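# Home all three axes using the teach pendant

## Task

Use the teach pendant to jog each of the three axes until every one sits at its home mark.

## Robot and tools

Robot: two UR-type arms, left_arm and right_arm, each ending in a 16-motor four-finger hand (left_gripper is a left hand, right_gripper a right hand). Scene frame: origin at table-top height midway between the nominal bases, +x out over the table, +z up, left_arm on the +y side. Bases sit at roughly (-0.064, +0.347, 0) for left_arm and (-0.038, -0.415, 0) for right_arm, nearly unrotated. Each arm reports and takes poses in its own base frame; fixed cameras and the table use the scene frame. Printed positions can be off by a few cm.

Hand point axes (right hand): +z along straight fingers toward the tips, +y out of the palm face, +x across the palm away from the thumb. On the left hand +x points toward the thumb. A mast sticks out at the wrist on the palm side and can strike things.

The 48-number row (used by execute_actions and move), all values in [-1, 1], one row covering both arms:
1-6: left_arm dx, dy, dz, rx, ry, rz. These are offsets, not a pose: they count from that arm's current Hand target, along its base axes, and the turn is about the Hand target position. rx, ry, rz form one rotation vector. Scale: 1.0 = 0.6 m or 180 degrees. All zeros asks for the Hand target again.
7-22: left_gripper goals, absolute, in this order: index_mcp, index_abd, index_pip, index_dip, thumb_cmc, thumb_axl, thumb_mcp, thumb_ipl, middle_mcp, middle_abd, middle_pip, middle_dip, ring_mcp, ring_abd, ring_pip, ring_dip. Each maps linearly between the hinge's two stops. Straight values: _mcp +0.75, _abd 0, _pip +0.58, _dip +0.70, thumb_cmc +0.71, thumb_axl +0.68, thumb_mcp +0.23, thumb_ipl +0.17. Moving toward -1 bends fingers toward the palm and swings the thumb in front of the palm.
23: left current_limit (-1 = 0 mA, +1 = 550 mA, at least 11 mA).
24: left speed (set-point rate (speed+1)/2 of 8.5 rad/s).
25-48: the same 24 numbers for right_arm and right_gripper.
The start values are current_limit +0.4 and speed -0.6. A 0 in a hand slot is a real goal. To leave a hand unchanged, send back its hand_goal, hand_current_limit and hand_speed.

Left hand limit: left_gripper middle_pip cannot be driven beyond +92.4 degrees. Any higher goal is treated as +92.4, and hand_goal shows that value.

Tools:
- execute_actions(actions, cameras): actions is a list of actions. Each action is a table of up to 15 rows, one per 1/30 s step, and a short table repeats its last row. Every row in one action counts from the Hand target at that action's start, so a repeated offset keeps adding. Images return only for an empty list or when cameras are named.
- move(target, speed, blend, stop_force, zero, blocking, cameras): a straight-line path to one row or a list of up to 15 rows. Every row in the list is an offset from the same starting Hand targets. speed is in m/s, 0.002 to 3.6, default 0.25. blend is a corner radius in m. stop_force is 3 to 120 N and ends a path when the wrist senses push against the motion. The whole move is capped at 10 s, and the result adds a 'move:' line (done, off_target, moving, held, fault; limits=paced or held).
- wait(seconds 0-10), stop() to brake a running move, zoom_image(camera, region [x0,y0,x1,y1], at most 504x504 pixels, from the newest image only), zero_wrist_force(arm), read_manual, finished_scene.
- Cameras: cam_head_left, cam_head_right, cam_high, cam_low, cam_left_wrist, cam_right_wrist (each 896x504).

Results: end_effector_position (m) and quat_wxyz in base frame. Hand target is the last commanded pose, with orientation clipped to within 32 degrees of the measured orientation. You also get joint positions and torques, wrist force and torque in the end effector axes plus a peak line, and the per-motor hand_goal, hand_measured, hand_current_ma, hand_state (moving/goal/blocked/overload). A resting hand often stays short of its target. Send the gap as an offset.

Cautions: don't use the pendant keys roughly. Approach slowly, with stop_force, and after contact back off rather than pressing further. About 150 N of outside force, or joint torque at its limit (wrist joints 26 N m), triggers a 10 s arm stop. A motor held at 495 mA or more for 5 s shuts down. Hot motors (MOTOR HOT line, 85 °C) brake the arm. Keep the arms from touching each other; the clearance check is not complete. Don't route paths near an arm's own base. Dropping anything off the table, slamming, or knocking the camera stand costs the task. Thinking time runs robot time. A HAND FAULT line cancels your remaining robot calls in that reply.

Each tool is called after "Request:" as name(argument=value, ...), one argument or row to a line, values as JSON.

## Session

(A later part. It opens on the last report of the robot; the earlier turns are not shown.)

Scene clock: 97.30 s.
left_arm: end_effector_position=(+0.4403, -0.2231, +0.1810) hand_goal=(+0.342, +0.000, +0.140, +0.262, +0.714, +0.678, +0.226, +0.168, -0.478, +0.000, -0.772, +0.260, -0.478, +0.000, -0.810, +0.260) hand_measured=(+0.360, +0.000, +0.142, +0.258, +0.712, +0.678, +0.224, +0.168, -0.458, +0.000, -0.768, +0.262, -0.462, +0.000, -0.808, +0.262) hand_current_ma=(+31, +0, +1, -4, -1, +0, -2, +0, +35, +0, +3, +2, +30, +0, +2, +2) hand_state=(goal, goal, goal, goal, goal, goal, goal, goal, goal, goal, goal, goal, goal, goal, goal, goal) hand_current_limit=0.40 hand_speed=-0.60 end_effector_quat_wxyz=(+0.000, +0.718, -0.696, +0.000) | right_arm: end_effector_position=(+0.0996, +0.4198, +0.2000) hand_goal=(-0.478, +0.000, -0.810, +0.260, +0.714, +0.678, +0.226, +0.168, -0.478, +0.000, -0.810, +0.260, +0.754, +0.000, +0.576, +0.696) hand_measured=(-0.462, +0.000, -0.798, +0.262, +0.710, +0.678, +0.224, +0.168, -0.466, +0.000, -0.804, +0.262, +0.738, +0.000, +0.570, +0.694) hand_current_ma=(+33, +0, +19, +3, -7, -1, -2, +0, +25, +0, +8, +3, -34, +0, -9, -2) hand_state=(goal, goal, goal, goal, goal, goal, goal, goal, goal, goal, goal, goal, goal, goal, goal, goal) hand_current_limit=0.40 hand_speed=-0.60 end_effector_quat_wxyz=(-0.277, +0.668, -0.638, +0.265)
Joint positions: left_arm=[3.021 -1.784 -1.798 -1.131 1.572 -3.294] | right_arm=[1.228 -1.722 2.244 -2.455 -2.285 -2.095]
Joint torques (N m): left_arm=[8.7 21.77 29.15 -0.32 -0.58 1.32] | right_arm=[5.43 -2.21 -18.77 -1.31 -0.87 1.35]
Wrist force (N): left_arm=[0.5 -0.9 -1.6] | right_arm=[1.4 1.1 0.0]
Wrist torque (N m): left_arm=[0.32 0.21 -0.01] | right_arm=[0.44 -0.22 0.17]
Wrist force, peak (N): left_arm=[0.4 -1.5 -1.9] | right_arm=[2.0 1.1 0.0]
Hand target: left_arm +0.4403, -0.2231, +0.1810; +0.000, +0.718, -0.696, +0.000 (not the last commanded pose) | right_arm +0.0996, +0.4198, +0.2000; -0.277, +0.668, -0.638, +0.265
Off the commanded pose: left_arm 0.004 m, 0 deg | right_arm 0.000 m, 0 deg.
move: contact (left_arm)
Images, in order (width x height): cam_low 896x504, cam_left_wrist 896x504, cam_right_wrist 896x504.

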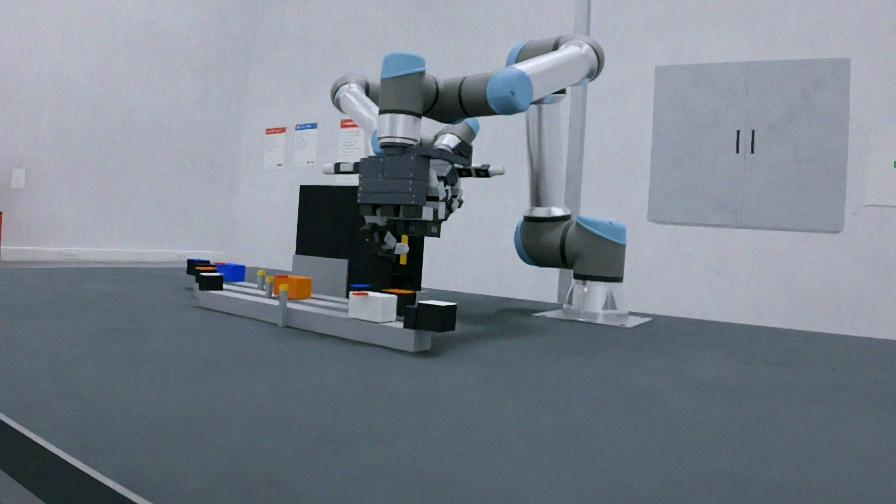

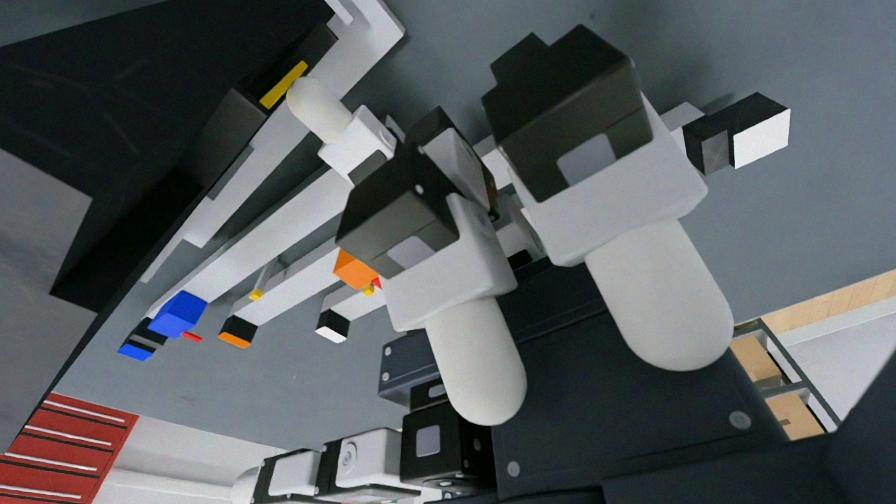

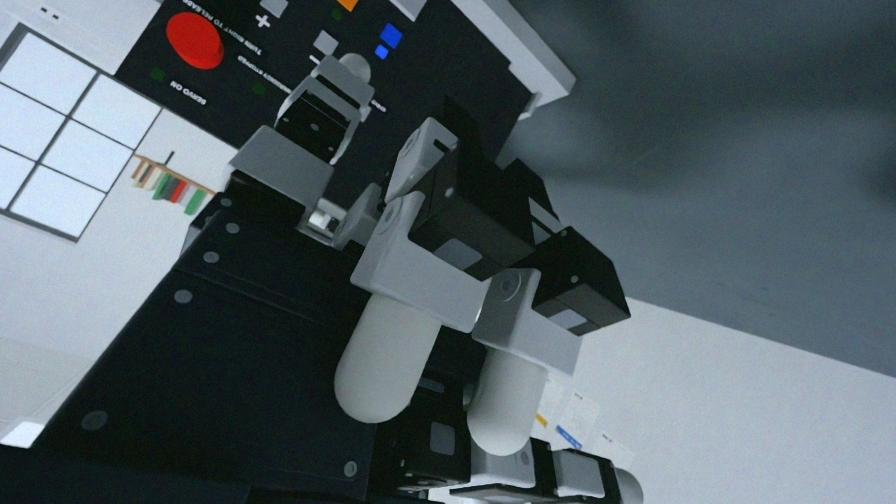

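Request:
move(
  target=[
    [0.0133,-0.0045,0,0,0,0,0.342,0,0.139,0.261,0.714,0.678,0.226,0.168,-0.479,0,-0.772,0.26,-0.479,0,-0.81,0.26,0.4,-0.6,0.0938,0.0342,-0.0125,0,0,0,-0.479,0,-0.81,0.26,0.714,0.678,0.226,0.168,-0.479,0,-0.81,0.26,0.754,0,0.576,0.696,0.4,-0.6],
  ],
  speed=0.06,
  cameras=["cam_head_left", "cam_low", "cam_right_wrist"],
)

Request:
zoom_image(
  camera="cam_right_wrist",
  region=[270, 0, 470, 130],
)

Request:
zoom_image(
  camera="cam_head_left",
  region=[430, 220, 580, 310],
)

Scene clock: 101.90 s.
left_arm: end_effector_position=(+0.4483, -0.2258, +0.1810) hand_goal=(+0.342, +0.000, +0.140, +0.262, +0.714, +0.678, +0.226, +0.168, -0.478, +0.000, -0.772, +0.260, -0.478, +0.000, -0.810, +0.260) hand_measured=(+0.354, -0.002, +0.142, +0.260, +0.712, +0.678, +0.224, +0.168, -0.458, +0.000, -0.768, +0.262, -0.462, +0.000, -0.808, +0.262) hand_current_ma=(+18, -2, +1, -2, -1, +0, -2, +0, +35, +0, +3, +2, +30, +0, +2, +2) hand_state=(goal, goal, goal, goal, goal, goal, goal, goal, goal, goal, goal, goal, goal, goal, goal, goal) hand_current_limit=0.40 hand_speed=-0.60 end_effector_quat_wxyz=(+0.000, +0.718, -0.696, +0.000) | right_arm: end_effector_position=(+0.1558, +0.4403, +0.1925) hand_goal=(-0.478, +0.000, -0.810, +0.260, +0.714, +0.678, +0.226, +0.168, -0.478, +0.000, -0.810, +0.260, +0.754, +0.000, +0.576, +0.696) hand_measured=(-0.462, +0.000, -0.798, +0.262, +0.710, +0.678, +0.224, +0.168, -0.466, +0.000, -0.804, +0.262, +0.738, +0.000, +0.570, +0.694) hand_current_ma=(+33, +0, +19, +3, -7, -1, -2, +0, +25, +0, +7, +3, -34, +0, -9, -2) hand_state=(goal, goal, goal, goal, goal, goal, goal, goal, goal, goal, goal, goal, goal, goal, goal, goal) hand_current_limit=0.40 hand_speed=-0.60 end_effector_quat_wxyz=(-0.277, +0.668, -0.638, +0.265)
Joint positions: left_arm=[3.018 -1.803 -1.774 -1.136 1.572 -3.297] | right_arm=[1.114 -1.625 2.206 -2.601 -2.24 -2.232]
Joint torques (N m): left_arm=[-10.99 22.6 29.85 0.31 -0.87 -1.13] | right_arm=[-6.46 -6.4 -27.8 -4.46 0.63 -1.38]
Wrist force (N): left_arm=[0.6 1.7 -0.6] | right_arm=[2.1 0.8 -0.6]
Wrist torque (N m): left_arm=[0.21 0.22 0.04] | right_arm=[0.43 -0.31 0.29]
Wrist force, peak (N): left_arm=[0.4 -1.3 -2.0] | right_arm=[2.5 0.9 -0.2]
Hand target: left_arm +0.4483, -0.2258, +0.1810; +0.000, +0.718, -0.696, +0.000 | right_arm +0.1559, +0.4403, +0.1925; -0.277, +0.668, -0.638, +0.265
Off the commanded pose: left_arm 0.000 m, 0 deg | right_arm 0.000 m, 0 deg.
move: done
Images, in order (width x height): cam_head_left 896x504, cam_low 896x504, cam_right_wrist 896x504.

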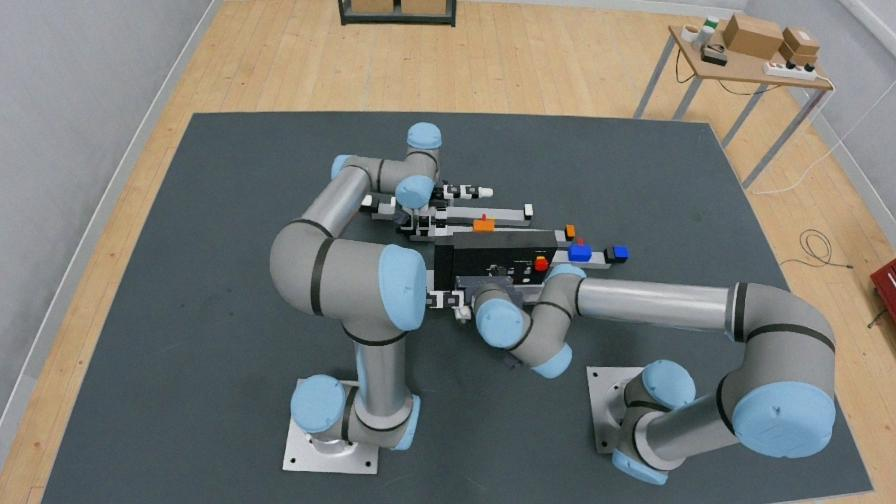

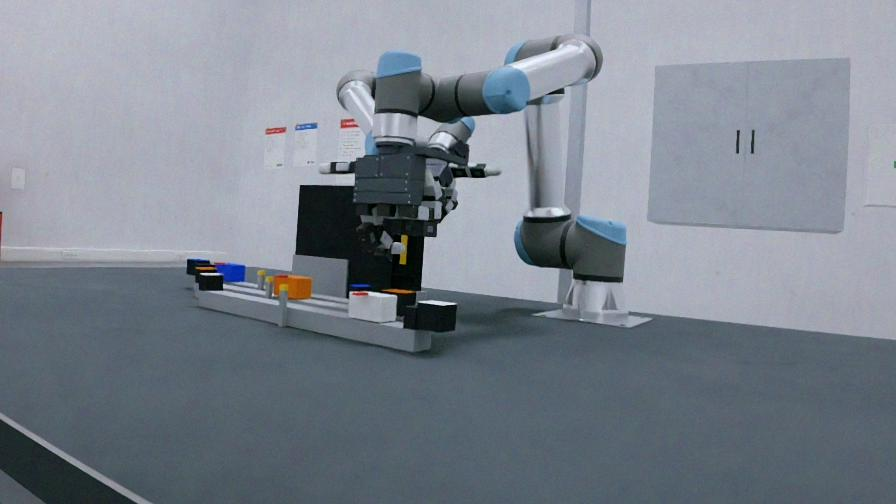

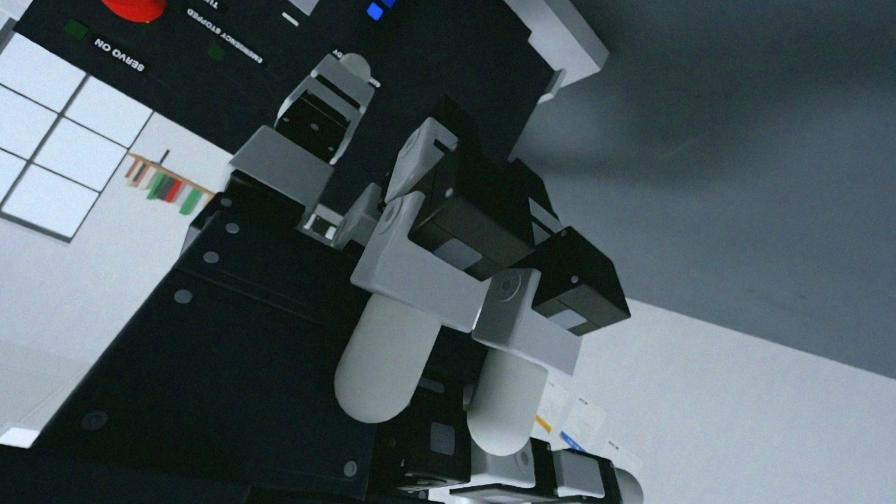

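Scaled by 2.520 from the camera's 896x504 image, which has a finer 1280x720 frame.

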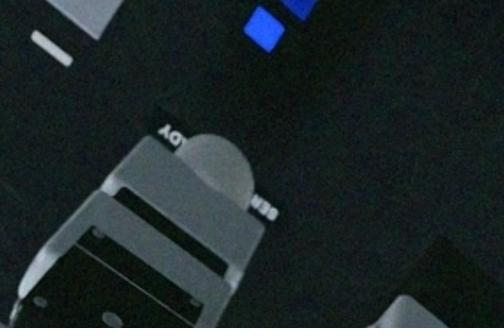

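Scaled by 3.360 from the camera's 896x504 image, which has a finer 1280x720 frame.

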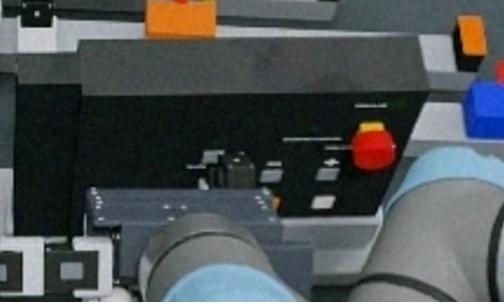

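Request:
move(
  target=[
    [0,0,0,0,0,0,0.342,0,0.139,0.261,0.714,0.678,0.226,0.168,-0.479,0,-0.772,0.26,-0.479,0,-0.81,0.26,0.4,-0.6,0.05,0.0022,0,0,0,0,-0.479,0,-0.81,0.26,0.714,0.678,0.226,0.168,-0.479,0,-0.81,0.26,0.754,0,0.576,0.696,0.4,-0.6],
  ],
  speed=0.01,
  stop_force=3,
  cameras=["cam_head_left", "cam_right_wrist"],
)

Request:
zoom_image(
  camera="cam_right_wrist",
  region=[270, 0, 470, 130],
)

Request:
zoom_image(
  camera="cam_head_left",
  region=[480, 240, 580, 300],
)

Scene clock: 106.00 s.
left_arm: end_effector_position=(+0.4483, -0.2258, +0.1810) hand_goal=(+0.342, +0.000, +0.140, +0.262, +0.714, +0.678, +0.226, +0.168, -0.478, +0.000, -0.772, +0.260, -0.478, +0.000, -0.810, +0.260) hand_measured=(+0.354, -0.002, +0.142, +0.260, +0.712, +0.678, +0.224, +0.168, -0.458, +0.000, -0.768, +0.262, -0.462, +0.000, -0.808, +0.262) hand_current_ma=(+18, -2, +1, -2, -1, +0, -2, +0, +35, +0, +3, +2, +30, +0, +2, +2) hand_state=(goal, goal, goal, goal, goal, goal, goal, goal, goal, goal, goal, goal, goal, goal, goal, goal) hand_current_limit=0.40 hand_speed=-0.60 end_effector_quat_wxyz=(+0.000, +0.718, -0.696, +0.000) | right_arm: end_effector_position=(+0.1729, +0.4411, +0.1925) hand_goal=(-0.478, +0.000, -0.810, +0.260, +0.714, +0.678, +0.226, +0.168, -0.478, +0.000, -0.810, +0.260, +0.754, +0.000, +0.576, +0.696) hand_measured=(-0.462, +0.000, -0.798, +0.262, +0.710, +0.678, +0.224, +0.168, -0.466, +0.000, -0.804, +0.262, +0.732, +0.000, +0.568, +0.694) hand_current_ma=(+33, +0, +19, +3, -7, -1, -2, +0, +25, +0, +7, +3, -51, +0, -12, -2) hand_state=(goal, goal, goal, goal, goal, goal, goal, goal, goal, goal, goal, goal, blocked, goal, goal, goal) hand_current_limit=0.40 hand_speed=-0.60 end_effector_quat_wxyz=(-0.277, +0.668, -0.638, +0.265)
Joint positions: left_arm=[3.018 -1.803 -1.774 -1.136 1.572 -3.297] | right_arm=[1.076 -1.61 2.199 -2.635 -2.223 -2.274]
Joint torques (N m): left_arm=[-10.76 22.57 30.15 0.36 -0.98 -1.13] | right_arm=[5.6 -31.89 -14.21 -1.21 -2.15 1.43]
Wrist force (N): left_arm=[0.3 1.7 -0.8] | right_arm=[1.8 1.8 -3.1]
Wrist torque (N m): left_arm=[0.23 0.24 0.01] | right_arm=[0.58 -0.06 0.25]
Wrist force, peak (N): left_arm=[0.7 1.9 -1.1] | right_arm=[1.8 1.9 -4.1]
Hand target: left_arm +0.4483, -0.2258, +0.1810; +0.000, +0.718, -0.696, +0.000 | right_arm +0.1729, +0.4411, +0.1925; -0.277, +0.668, -0.638, +0.265 (not the last commanded pose)
Off the commanded pose: left_arm 0.000 m, 0 deg | right_arm 0.013 m, 0 deg.
move: contact (right_arm)
Images, in order (width x height): cam_head_left 896x504, cam_right_wrist 896x504.

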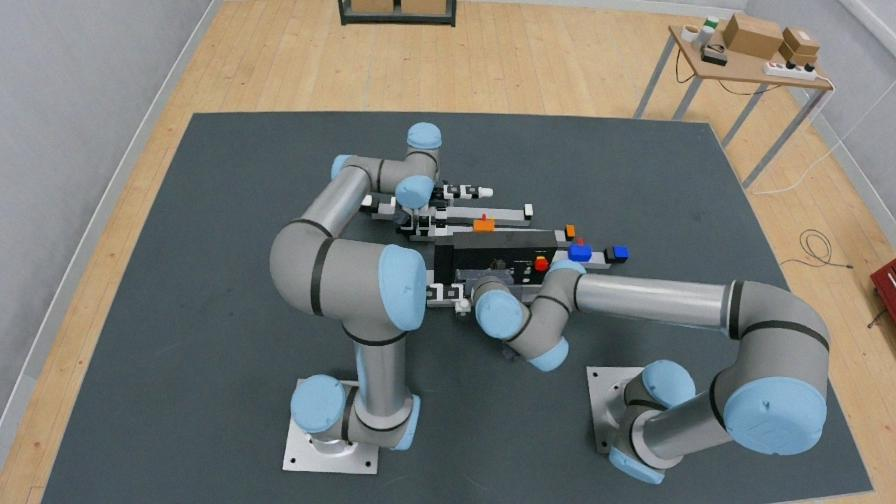

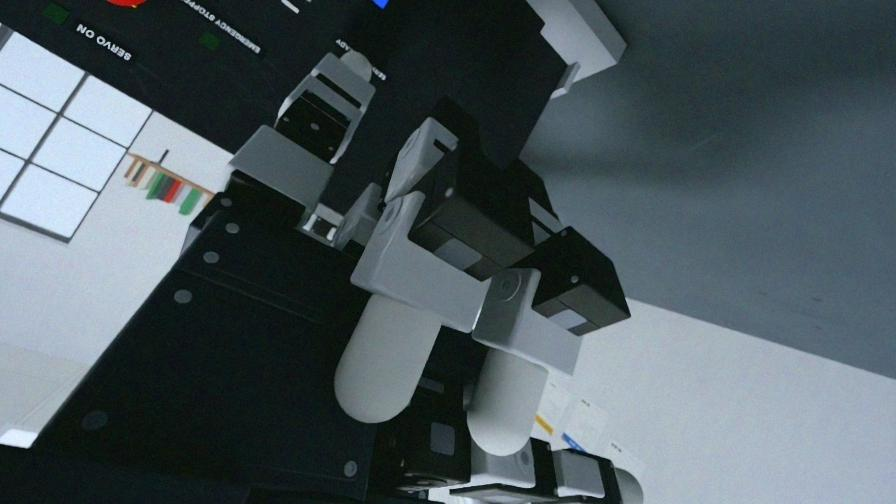

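Scaled by 2.520 from the camera's 896x504 image, which has a finer 1280x720 frame.

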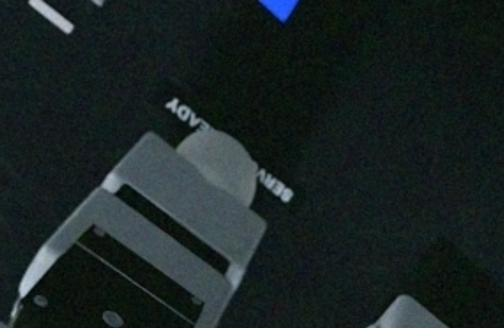

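Scaled by 5.040 from the camera's 896x504 image, which has a finer 1280x720 frame.

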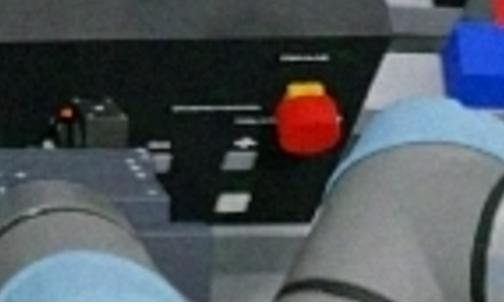

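Request:
move(
  target=[
    [0,0,0,0,0,0,0.342,0,0.139,0.261,0.714,0.678,0.226,0.168,-0.479,0,-0.772,0.26,-0.479,0,-0.81,0.26,0.4,-0.6,-0.0333,-0.0015,0.0,0,0,0,-0.479,0,-0.81,0.26,0.714,0.678,0.226,0.168,-0.479,0,-0.81,0.26,0.754,0,0.576,0.696,0.4,-0.6],
  ],
  speed=0.05,
  cameras=["cam_head_left", "cam_head_right", "cam_right_wrist"],
)

Request:
zoom_image(
  camera="cam_head_left",
  region=[480, 240, 580, 300],
)

Request:
zoom_image(
  camera="cam_head_right",
  region=[480, 240, 580, 300],
)

Request:
zoom_image(
  camera="cam_right_wrist",
  region=[20, 0, 420, 200],
)

Scene clock: 107.67 s.
left_arm: end_effector_position=(+0.4483, -0.2258, +0.1810) hand_goal=(+0.342, +0.000, +0.140, +0.262, +0.714, +0.678, +0.226, +0.168, -0.478, +0.000, -0.772, +0.260, -0.478, +0.000, -0.810, +0.260) hand_measured=(+0.354, -0.002, +0.142, +0.260, +0.712, +0.678, +0.224, +0.168, -0.458, +0.000, -0.768, +0.262, -0.462, +0.000, -0.808, +0.262) hand_current_ma=(+18, -2, +1, -2, -1, +0, -2, +0, +35, +0, +3, +2, +30, +0, +2, +2) hand_state=(goal, goal, goal, goal, goal, goal, goal, goal, goal, goal, goal, goal, goal, goal, goal, goal) hand_current_limit=0.40 hand_speed=-0.60 end_effector_quat_wxyz=(+0.000, +0.718, -0.696, +0.000) | right_arm: end_effector_position=(+0.1529, +0.4402, +0.1925) hand_goal=(-0.478, +0.000, -0.810, +0.260, +0.714, +0.678, +0.226, +0.168, -0.478, +0.000, -0.810, +0.260, +0.754, +0.000, +0.576, +0.696) hand_measured=(-0.462, +0.000, -0.798, +0.262, +0.710, +0.678, +0.224, +0.168, -0.466, +0.000, -0.804, +0.262, +0.736, +0.000, +0.570, +0.694) hand_current_ma=(+33, +0, +19, +3, -7, -1, -2, +0, +25, +0, +7, +3, -41, +0, -9, -2) hand_state=(goal, goal, goal, goal, goal, goal, goal, goal, goal, goal, goal, goal, goal, goal, goal, goal) hand_current_limit=0.40 hand_speed=-0.60 end_effector_quat_wxyz=(-0.277, +0.668, -0.638, +0.265)
Joint positions: left_arm=[3.018 -1.803 -1.774 -1.136 1.572 -3.297] | right_arm=[1.12 -1.627 2.207 -2.595 -2.242 -2.224]
Joint torques (N m): left_arm=[-10.92 23.25 29.52 0.43 -1.03 -1.15] | right_arm=[6.82 -32.52 -14.27 -1.23 -2.09 1.52]
Wrist force (N): left_arm=[0.6 1.7 -0.8] | right_arm=[2.1 0.7 -0.3]
Wrist torque (N m): left_arm=[0.23 0.21 0.02] | right_arm=[0.39 -0.31 0.20]
Wrist force, peak (N): left_arm=[0.5 2.0 -0.9] | right_arm=[1.8 1.9 -3.3]
Hand target: left_arm +0.4483, -0.2258, +0.1810; +0.000, +0.718, -0.696, +0.000 | right_arm +0.1529, +0.4402, +0.1925; -0.277, +0.668, -0.638, +0.265
Off the commanded pose: left_arm 0.000 m, 0 deg | right_arm 0.000 m, 0 deg.
move: done
Images, in order (width x height): cam_head_left 896x504, cam_head_right 896x504, cam_right_wrist 896x504.

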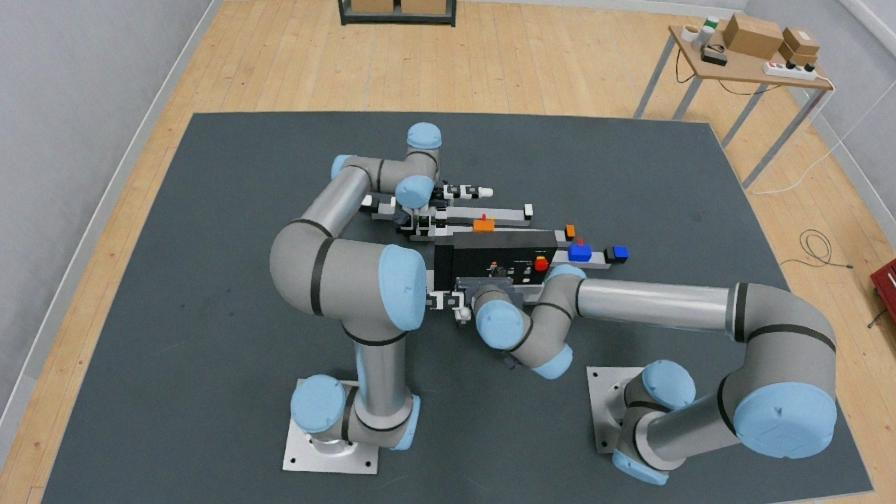

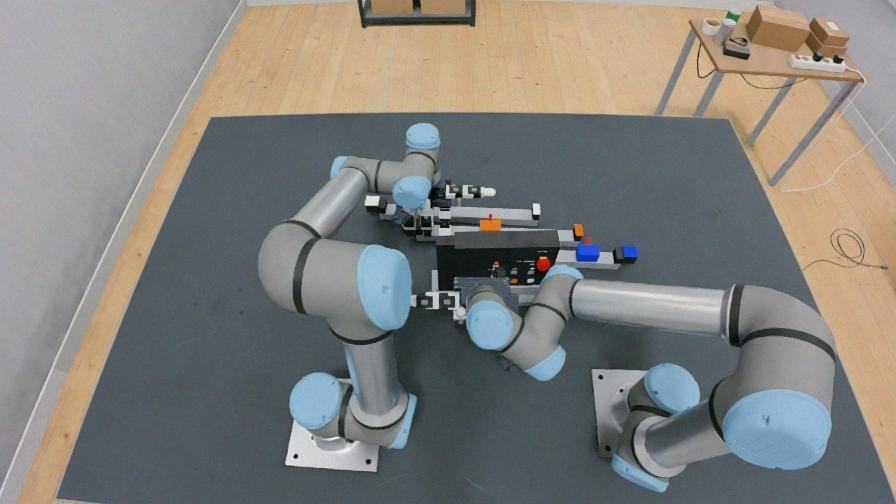

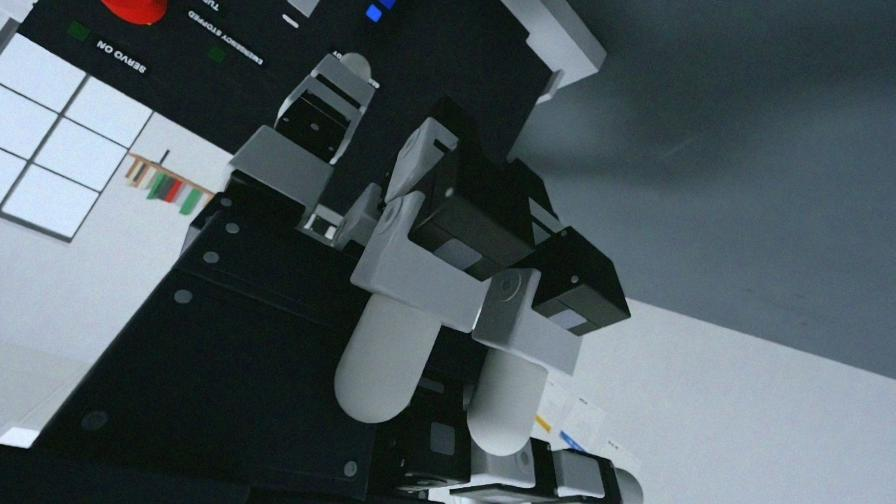

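Scaled by 5.040 from the camera's 896x504 image, which has a finer 1280x720 frame.

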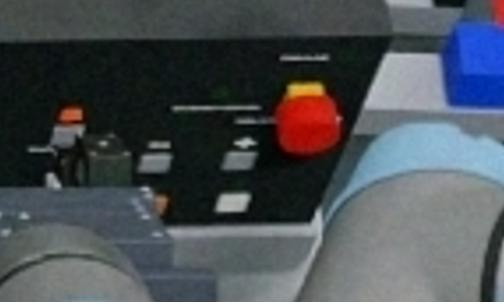

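Scaled by 5.040 from the camera's 896x504 image, which has a finer 1280x720 frame.

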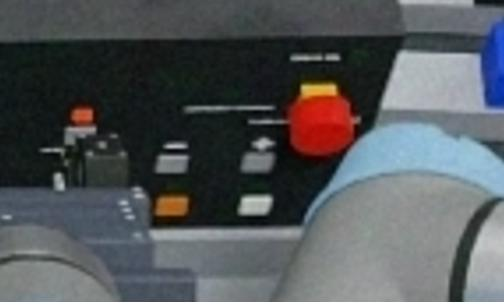

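Scaled by 1.260 from the camera's 896x504 image, which has a finer 1280x720 frame.

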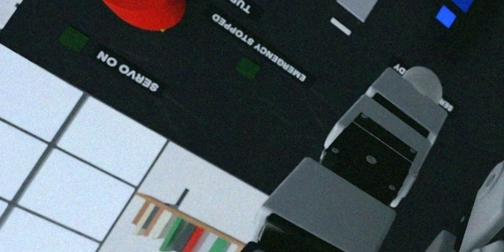

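Request:
move(
  target=[
    [-0.0333,-0.0011,0,0,0,0,0.342,0,0.139,0.261,0.714,0.678,0.226,0.168,-0.479,0,-0.772,0.26,-0.479,0,-0.81,0.26,0.4,-0.6,0,0,0,0,0,0,-0.479,0,-0.81,0.26,0.714,0.678,0.226,0.168,-0.479,0,-0.81,0.26,0.754,0,0.576,0.696,0.4,-0.6],
  ],
  speed=0.006,
  stop_force=3,
  cameras=["cam_head_left", "cam_low", "cam_right_wrist"],
)

Request:
zoom_image(
  camera="cam_head_left",
  region=[480, 240, 580, 300],
)

Request:
zoom_image(
  camera="cam_right_wrist",
  region=[20, 0, 420, 200],
)

Request:
zoom_image(
  camera="cam_low",
  region=[340, 200, 440, 280],
)

Scene clock: 110.80 s.
left_arm: end_effector_position=(+0.4406, -0.2261, +0.1810) hand_goal=(+0.342, +0.000, +0.140, +0.262, +0.714, +0.678, +0.226, +0.168, -0.478, +0.000, -0.772, +0.260, -0.478, +0.000, -0.810, +0.260) hand_measured=(+0.358, -0.002, +0.140, +0.256, +0.712, +0.678, +0.224, +0.168, -0.458, +0.000, -0.768, +0.262, -0.462, +0.000, -0.808, +0.262) hand_current_ma=(+27, -2, +0, -6, -1, +0, -2, +0, +35, +0, +3, +2, +30, +0, +2, +2) hand_state=(goal, goal, goal, goal, goal, goal, goal, goal, goal, goal, goal, goal, goal, goal, goal, goal) hand_current_limit=0.40 hand_speed=-0.60 end_effector_quat_wxyz=(+0.000, +0.718, -0.696, +0.000) | right_arm: end_effector_position=(+0.1529, +0.4402, +0.1925) hand_goal=(-0.478, +0.000, -0.810, +0.260, +0.714, +0.678, +0.226, +0.168, -0.478, +0.000, -0.810, +0.260, +0.754, +0.000, +0.576, +0.696) hand_measured=(-0.462, +0.000, -0.798, +0.262, +0.710, +0.678, +0.224, +0.168, -0.466, +0.000, -0.804, +0.262, +0.736, +0.000, +0.570, +0.694) hand_current_ma=(+33, +0, +19, +3, -7, -1, -2, +0, +25, +0, +7, +3, -41, +0, -9, -2) hand_state=(goal, goal, goal, goal, goal, goal, goal, goal, goal, goal, goal, goal, goal, goal, goal, goal) hand_current_limit=0.40 hand_speed=-0.60 end_effector_quat_wxyz=(-0.277, +0.668, -0.638, +0.265)
Joint positions: left_arm=[3.015 -1.787 -1.794 -1.131 1.572 -3.3] | right_arm=[1.12 -1.627 2.207 -2.595 -2.242 -2.224]
Joint torques (N m): left_arm=[6.86 21.44 27.54 -0.32 -0.95 1.37] | right_arm=[6.71 -32.13 -15.84 -1.22 -2.12 1.55]
Wrist force (N): left_arm=[0.3 -1.2 -1.9] | right_arm=[2.2 0.6 -0.1]
Wrist torque (N m): left_arm=[0.30 0.23 -0.02] | right_arm=[0.36 -0.34 0.21]
Wrist force, peak (N): left_arm=[0.9 -1.3 -1.9] | right_arm=[2.3 1.0 -0.4]
Hand target: left_arm +0.4406, -0.2261, +0.1810; +0.000, +0.718, -0.696, +0.000 (not the last commanded pose) | right_arm +0.1529, +0.4402, +0.1925; -0.277, +0.668, -0.638, +0.265
Off the commanded pose: left_arm 0.012 m, 0 deg | right_arm 0.000 m, 0 deg.
move: contact (left_arm)
Images, in order (width x height): cam_head_left 896x504, cam_low 896x504, cam_right_wrist 896x504.

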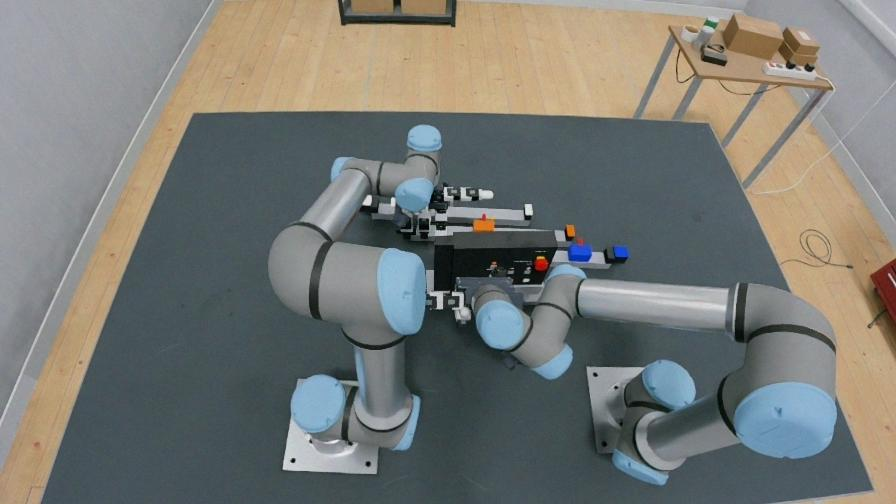

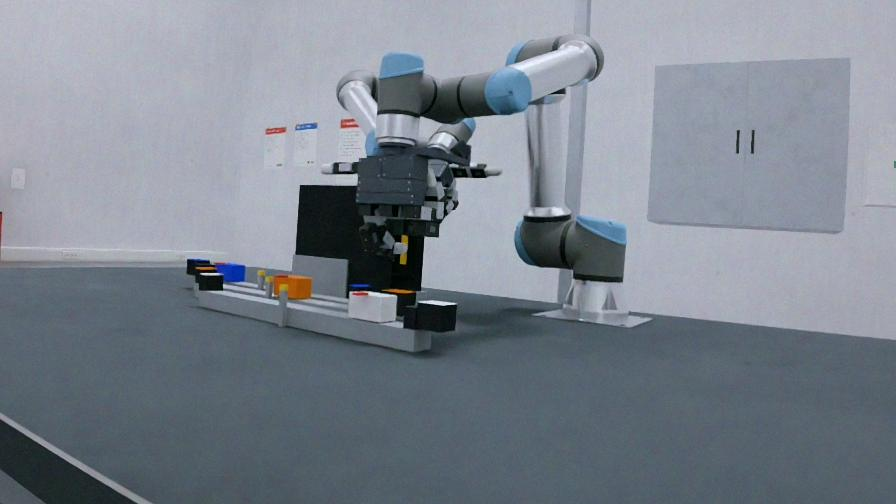

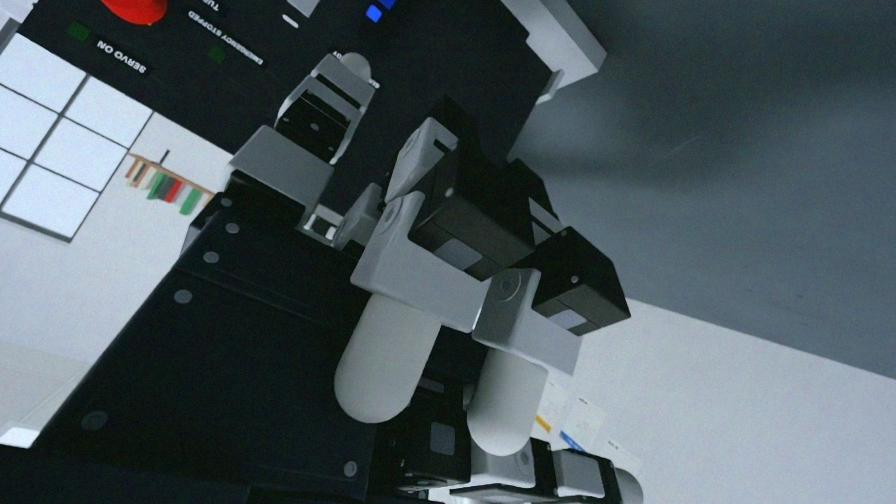

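Scaled by 5.040 from the camera's 896x504 image, which has a finer 1280x720 frame.

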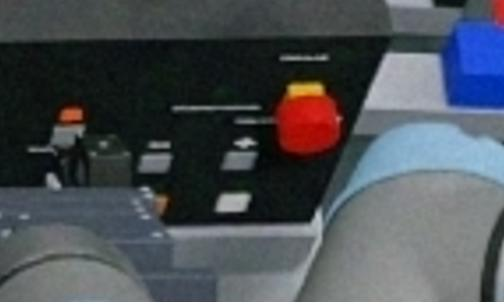

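Scaled by 1.260 from the camera's 896x504 image, which has a finer 1280x720 frame.

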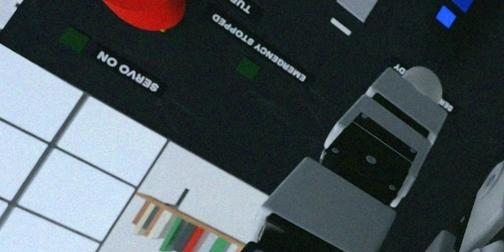

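Scaled by 5.040 from the camera's 896x504 image, which has a finer 1280x720 frame.

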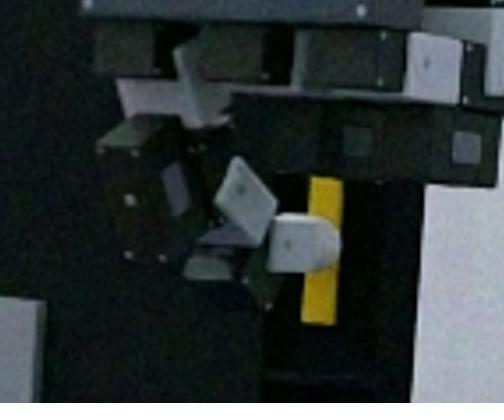

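Request:
move(
  target=[
    [-0.0333,-0.0011,0,0,0,0,0.342,0,0.139,0.261,0.714,0.678,0.226,0.168,-0.479,0,-0.772,0.26,-0.479,0,-0.81,0.26,0.4,-0.6,0,0,0,0,0,0,-0.479,0,-0.81,0.26,0.714,0.678,0.226,0.168,-0.479,0,-0.81,0.26,0.754,0,0.576,0.696,0.4,-0.6],
  ],
  speed=0.004,
  stop_force=6,
  zero=false,
  cameras=["cam_head_left", "cam_low", "cam_right_wrist"],
)

Request:
zoom_image(
  camera="cam_head_left",
  region=[480, 240, 580, 300],
)

Request:
zoom_image(
  camera="cam_right_wrist",
  region=[20, 0, 420, 200],
)

Request:
zoom_image(
  camera="cam_low",
  region=[340, 200, 440, 280],
)

Scene clock: 113.93 s.
left_arm: end_effector_position=(+0.4350, -0.2263, +0.1811) hand_goal=(+0.342, +0.000, +0.140, +0.262, +0.714, +0.678, +0.226, +0.168, -0.478, +0.000, -0.772, +0.260, -0.478, +0.000, -0.810, +0.260) hand_measured=(+0.366, -0.006, +0.132, +0.248, +0.712, +0.678, +0.224, +0.168, -0.458, +0.000, -0.768, +0.262, -0.462, +0.000, -0.808, +0.262) hand_current_ma=(+50, -5, -8, -23, -1, +0, -2, +0, +35, +0, +3, +2, +30, +0, +2, +2) hand_state=(blocked, goal, goal, goal, goal, goal, goal, goal, goal, goal, goal, goal, goal, goal, goal, goal) hand_current_limit=0.40 hand_speed=-0.60 end_effector_quat_wxyz=(+0.000, +0.718, -0.696, +0.000) | right_arm: end_effector_position=(+0.1529, +0.4402, +0.1925) hand_goal=(-0.478, +0.000, -0.810, +0.260, +0.714, +0.678, +0.226, +0.168, -0.478, +0.000, -0.810, +0.260, +0.754, +0.000, +0.576, +0.696) hand_measured=(-0.462, +0.000, -0.798, +0.262, +0.710, +0.678, +0.224, +0.168, -0.466, +0.000, -0.804, +0.262, +0.736, +0.000, +0.570, +0.694) hand_current_ma=(+33, +0, +19, +3, -7, -1, -2, +0, +25, +0, +7, +3, -41, +0, -9, -2) hand_state=(goal, goal, goal, goal, goal, goal, goal, goal, goal, goal, goal, goal, goal, goal, goal, goal) hand_current_limit=0.40 hand_speed=-0.60 end_effector_quat_wxyz=(-0.277, +0.668, -0.638, +0.265)
Joint positions: left_arm=[3.014 -1.776 -1.808 -1.128 1.572 -3.301] | right_arm=[1.12 -1.627 2.207 -2.595 -2.242 -2.224]
Joint torques (N m): left_arm=[-0.85 20.52 26.2 -0.76 -0.87 1.29] | right_arm=[6.68 -30.86 -18.49 -1.19 -2.04 1.52]
Wrist force (N): left_arm=[-0.1 -3.1 -2.3] | right_arm=[2.0 0.9 -0.1]
Wrist torque (N m): left_arm=[0.34 0.23 -0.04] | right_arm=[0.39 -0.31 0.19]
Wrist force, peak (N): left_arm=[0.2 -4.6 -3.2] | right_arm=[2.5 1.1 -0.3]
Hand target: left_arm +0.4350, -0.2263, +0.1811; +0.000, +0.718, -0.696, +0.000 (not the last commanded pose) | right_arm +0.1529, +0.4402, +0.1925; -0.277, +0.668, -0.638, +0.265
Off the commanded pose: left_arm 0.014 m, 0 deg | right_arm 0.000 m, 0 deg.
move: contact (left_arm)
Images, in order (width x height): cam_head_left 896x504, cam_low 896x504, cam_right_wrist 896x504.

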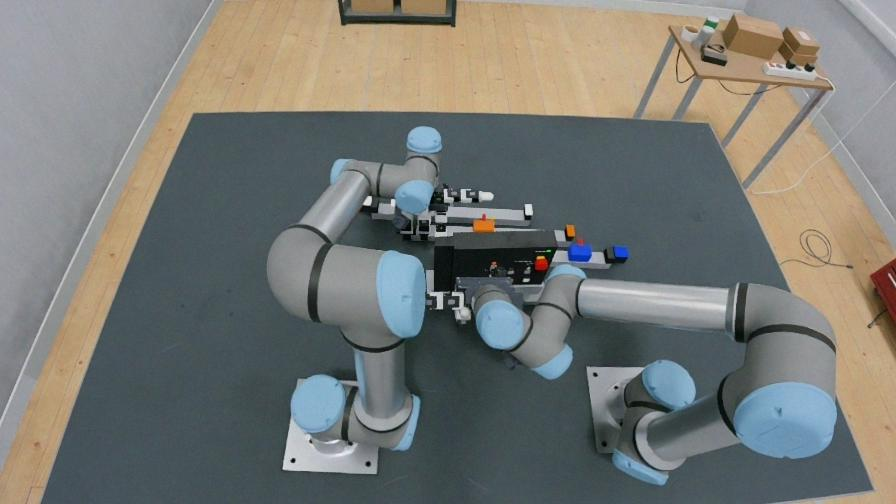

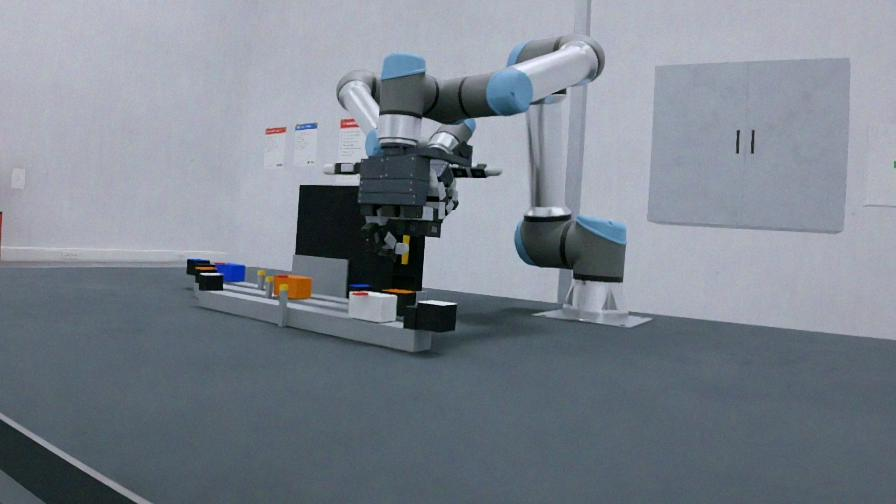

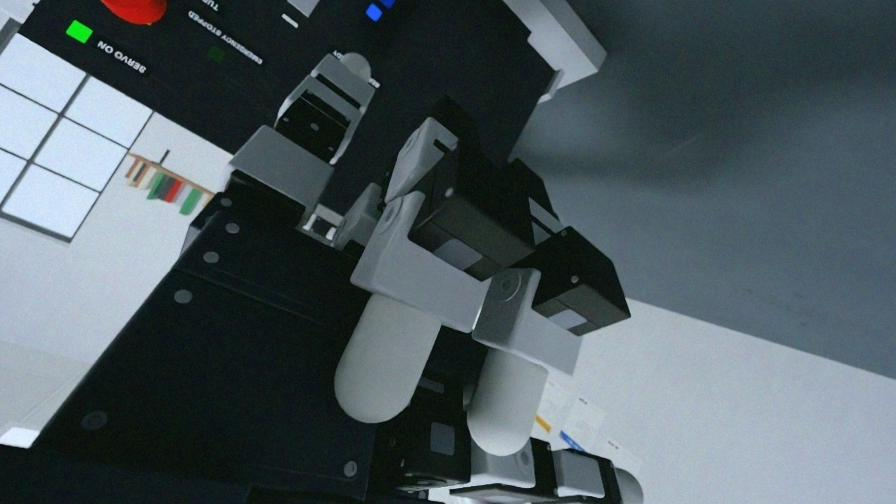

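Scaled by 5.040 from the camera's 896x504 image, which has a finer 1280x720 frame.

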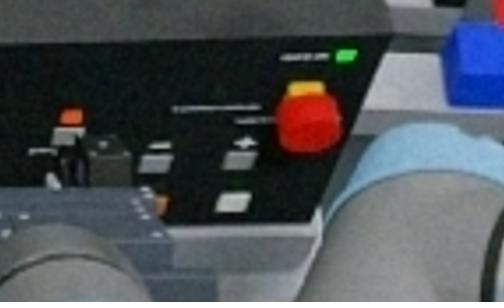

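Scaled by 1.260 from the camera's 896x504 image, which has a finer 1280x720 frame.

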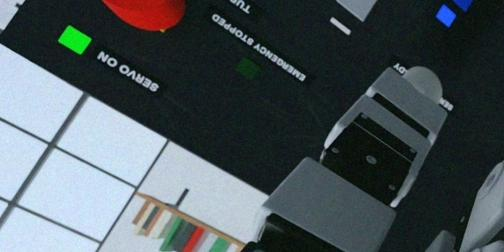

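Scaled by 5.040 from the camera's 896x504 image, which has a finer 1280x720 frame.

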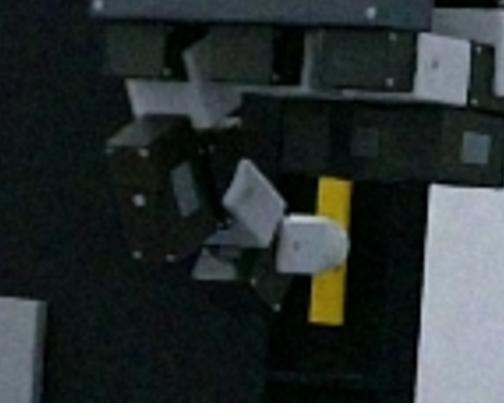

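Request:
move(
  target=[
    [0,0,0,0,0,0,0.342,0,0.139,0.261,0.714,0.678,0.226,0.168,-0.479,0,-0.772,0.26,-0.479,0,-0.81,0.26,0.4,-0.6,0.0153,-0.1578,-0.0517,0,0,0,-0.479,0,-0.81,0.26,0.714,0.678,0.226,0.168,-0.479,0,-0.81,0.26,0.754,0,0.576,0.696,0.4,-0.6],
  ],
  speed=0.06,
  cameras=["cam_head_left", "cam_high", "cam_right_wrist"],
)

Request:
zoom_image(
  camera="cam_head_left",
  region=[480, 240, 580, 300],
)

Request:
zoom_image(
  camera="cam_right_wrist",
  region=[240, 0, 540, 170],
)

Request:
zoom_image(
  camera="cam_high",
  region=[310, 210, 510, 300],
)

Scene clock: 117.97 s.
left_arm: end_effector_position=(+0.4350, -0.2262, +0.1811) hand_goal=(+0.342, +0.000, +0.140, +0.262, +0.714, +0.678, +0.226, +0.168, -0.478, +0.000, -0.772, +0.260, -0.478, +0.000, -0.810, +0.260) hand_measured=(+0.366, -0.006, +0.132, +0.248, +0.712, +0.678, +0.224, +0.168, -0.458, +0.000, -0.768, +0.262, -0.462, +0.000, -0.808, +0.262) hand_current_ma=(+50, -5, -8, -23, -1, +0, -2, +0, +35, +0, +3, +2, +30, +0, +2, +2) hand_state=(blocked, goal, goal, goal, goal, goal, goal, goal, goal, goal, goal, goal, goal, goal, goal, goal) hand_current_limit=0.40 hand_speed=-0.60 end_effector_quat_wxyz=(+0.000, +0.718, -0.696, +0.000) | right_arm: end_effector_position=(+0.1621, +0.3455, +0.1615) hand_goal=(-0.478, +0.000, -0.810, +0.260, +0.714, +0.678, +0.226, +0.168, -0.478, +0.000, -0.810, +0.260, +0.754, +0.000, +0.576, +0.696) hand_measured=(-0.462, +0.000, -0.798, +0.262, +0.710, +0.678, +0.224, +0.168, -0.466, +0.000, -0.804, +0.262, +0.736, +0.000, +0.570, +0.694) hand_current_ma=(+33, +0, +19, +3, -7, -1, -2, +0, +25, +0, +7, +3, -40, +0, -9, -2) hand_state=(goal, goal, goal, goal, goal, goal, goal, goal, goal, goal, goal, goal, goal, goal, goal, goal) hand_current_limit=0.40 hand_speed=-0.60 end_effector_quat_wxyz=(-0.277, +0.668, -0.638, +0.265)
Joint positions: left_arm=[3.014 -1.776 -1.808 -1.128 1.572 -3.301] | right_arm=[0.958 -1.799 2.473 -2.794 -2.165 -2.401]
Joint torques (N m): left_arm=[8.53 20.7 25.25 -0.73 -0.97 1.25] | right_arm=[-7.08 -22.85 -12.37 -4.4 0.66 -1.13]
Wrist force (N): left_arm=[0.2 -3.2 -2.5] | right_arm=[1.9 1.0 0.5]
Wrist torque (N m): left_arm=[0.36 0.19 -0.03] | right_arm=[0.38 -0.27 0.29]
Wrist force, peak (N): left_arm=[0.1 -3.5 -2.7] | right_arm=[2.4 1.1 0.4]
Hand target: left_arm +0.4350, -0.2263, +0.1811; +0.000, +0.718, -0.696, +0.000 | right_arm +0.1621, +0.3455, +0.1615; -0.277, +0.668, -0.638, +0.265
Off the commanded pose: left_arm 0.000 m, 0 deg | right_arm 0.000 m, 0 deg.
move: done
Images, in order (width x height): cam_head_left 896x504, cam_high 896x504, cam_right_wrist 896x504.

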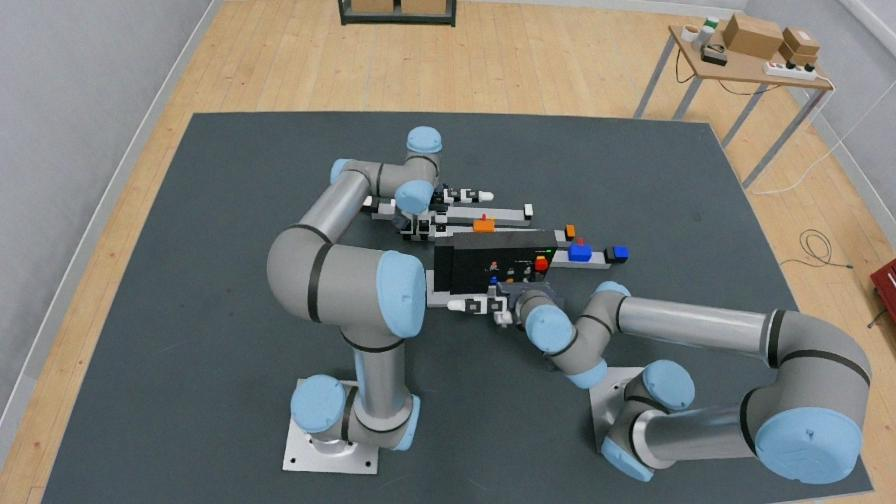

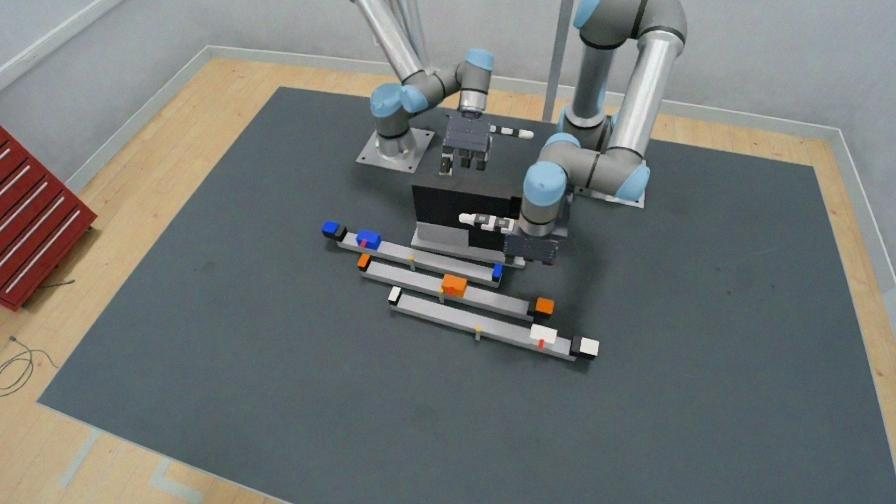

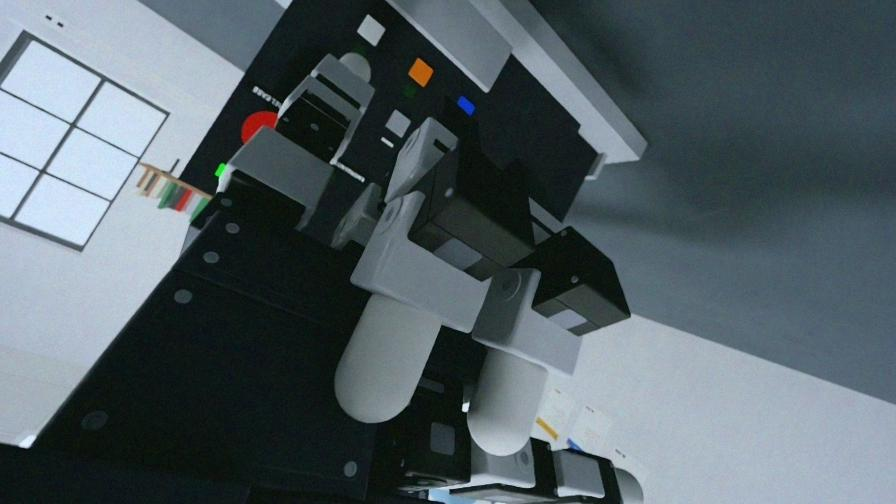

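Scaled by 5.040 from the camera's 896x504 image, which has a finer 1280x720 frame.

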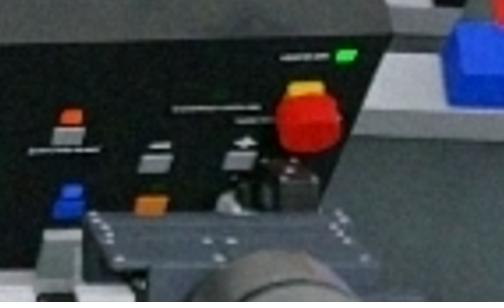

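Scaled by 1.680 from the camera's 896x504 image, which has a finer 1280x720 frame.

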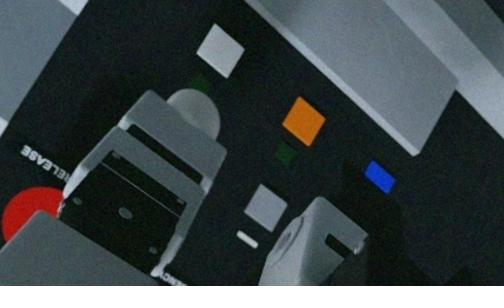

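Scaled by 2.520 from the camera's 896x504 image, which has a finer 1280x720 frame.

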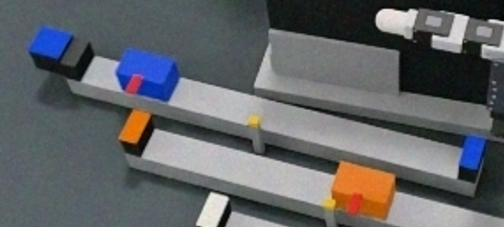

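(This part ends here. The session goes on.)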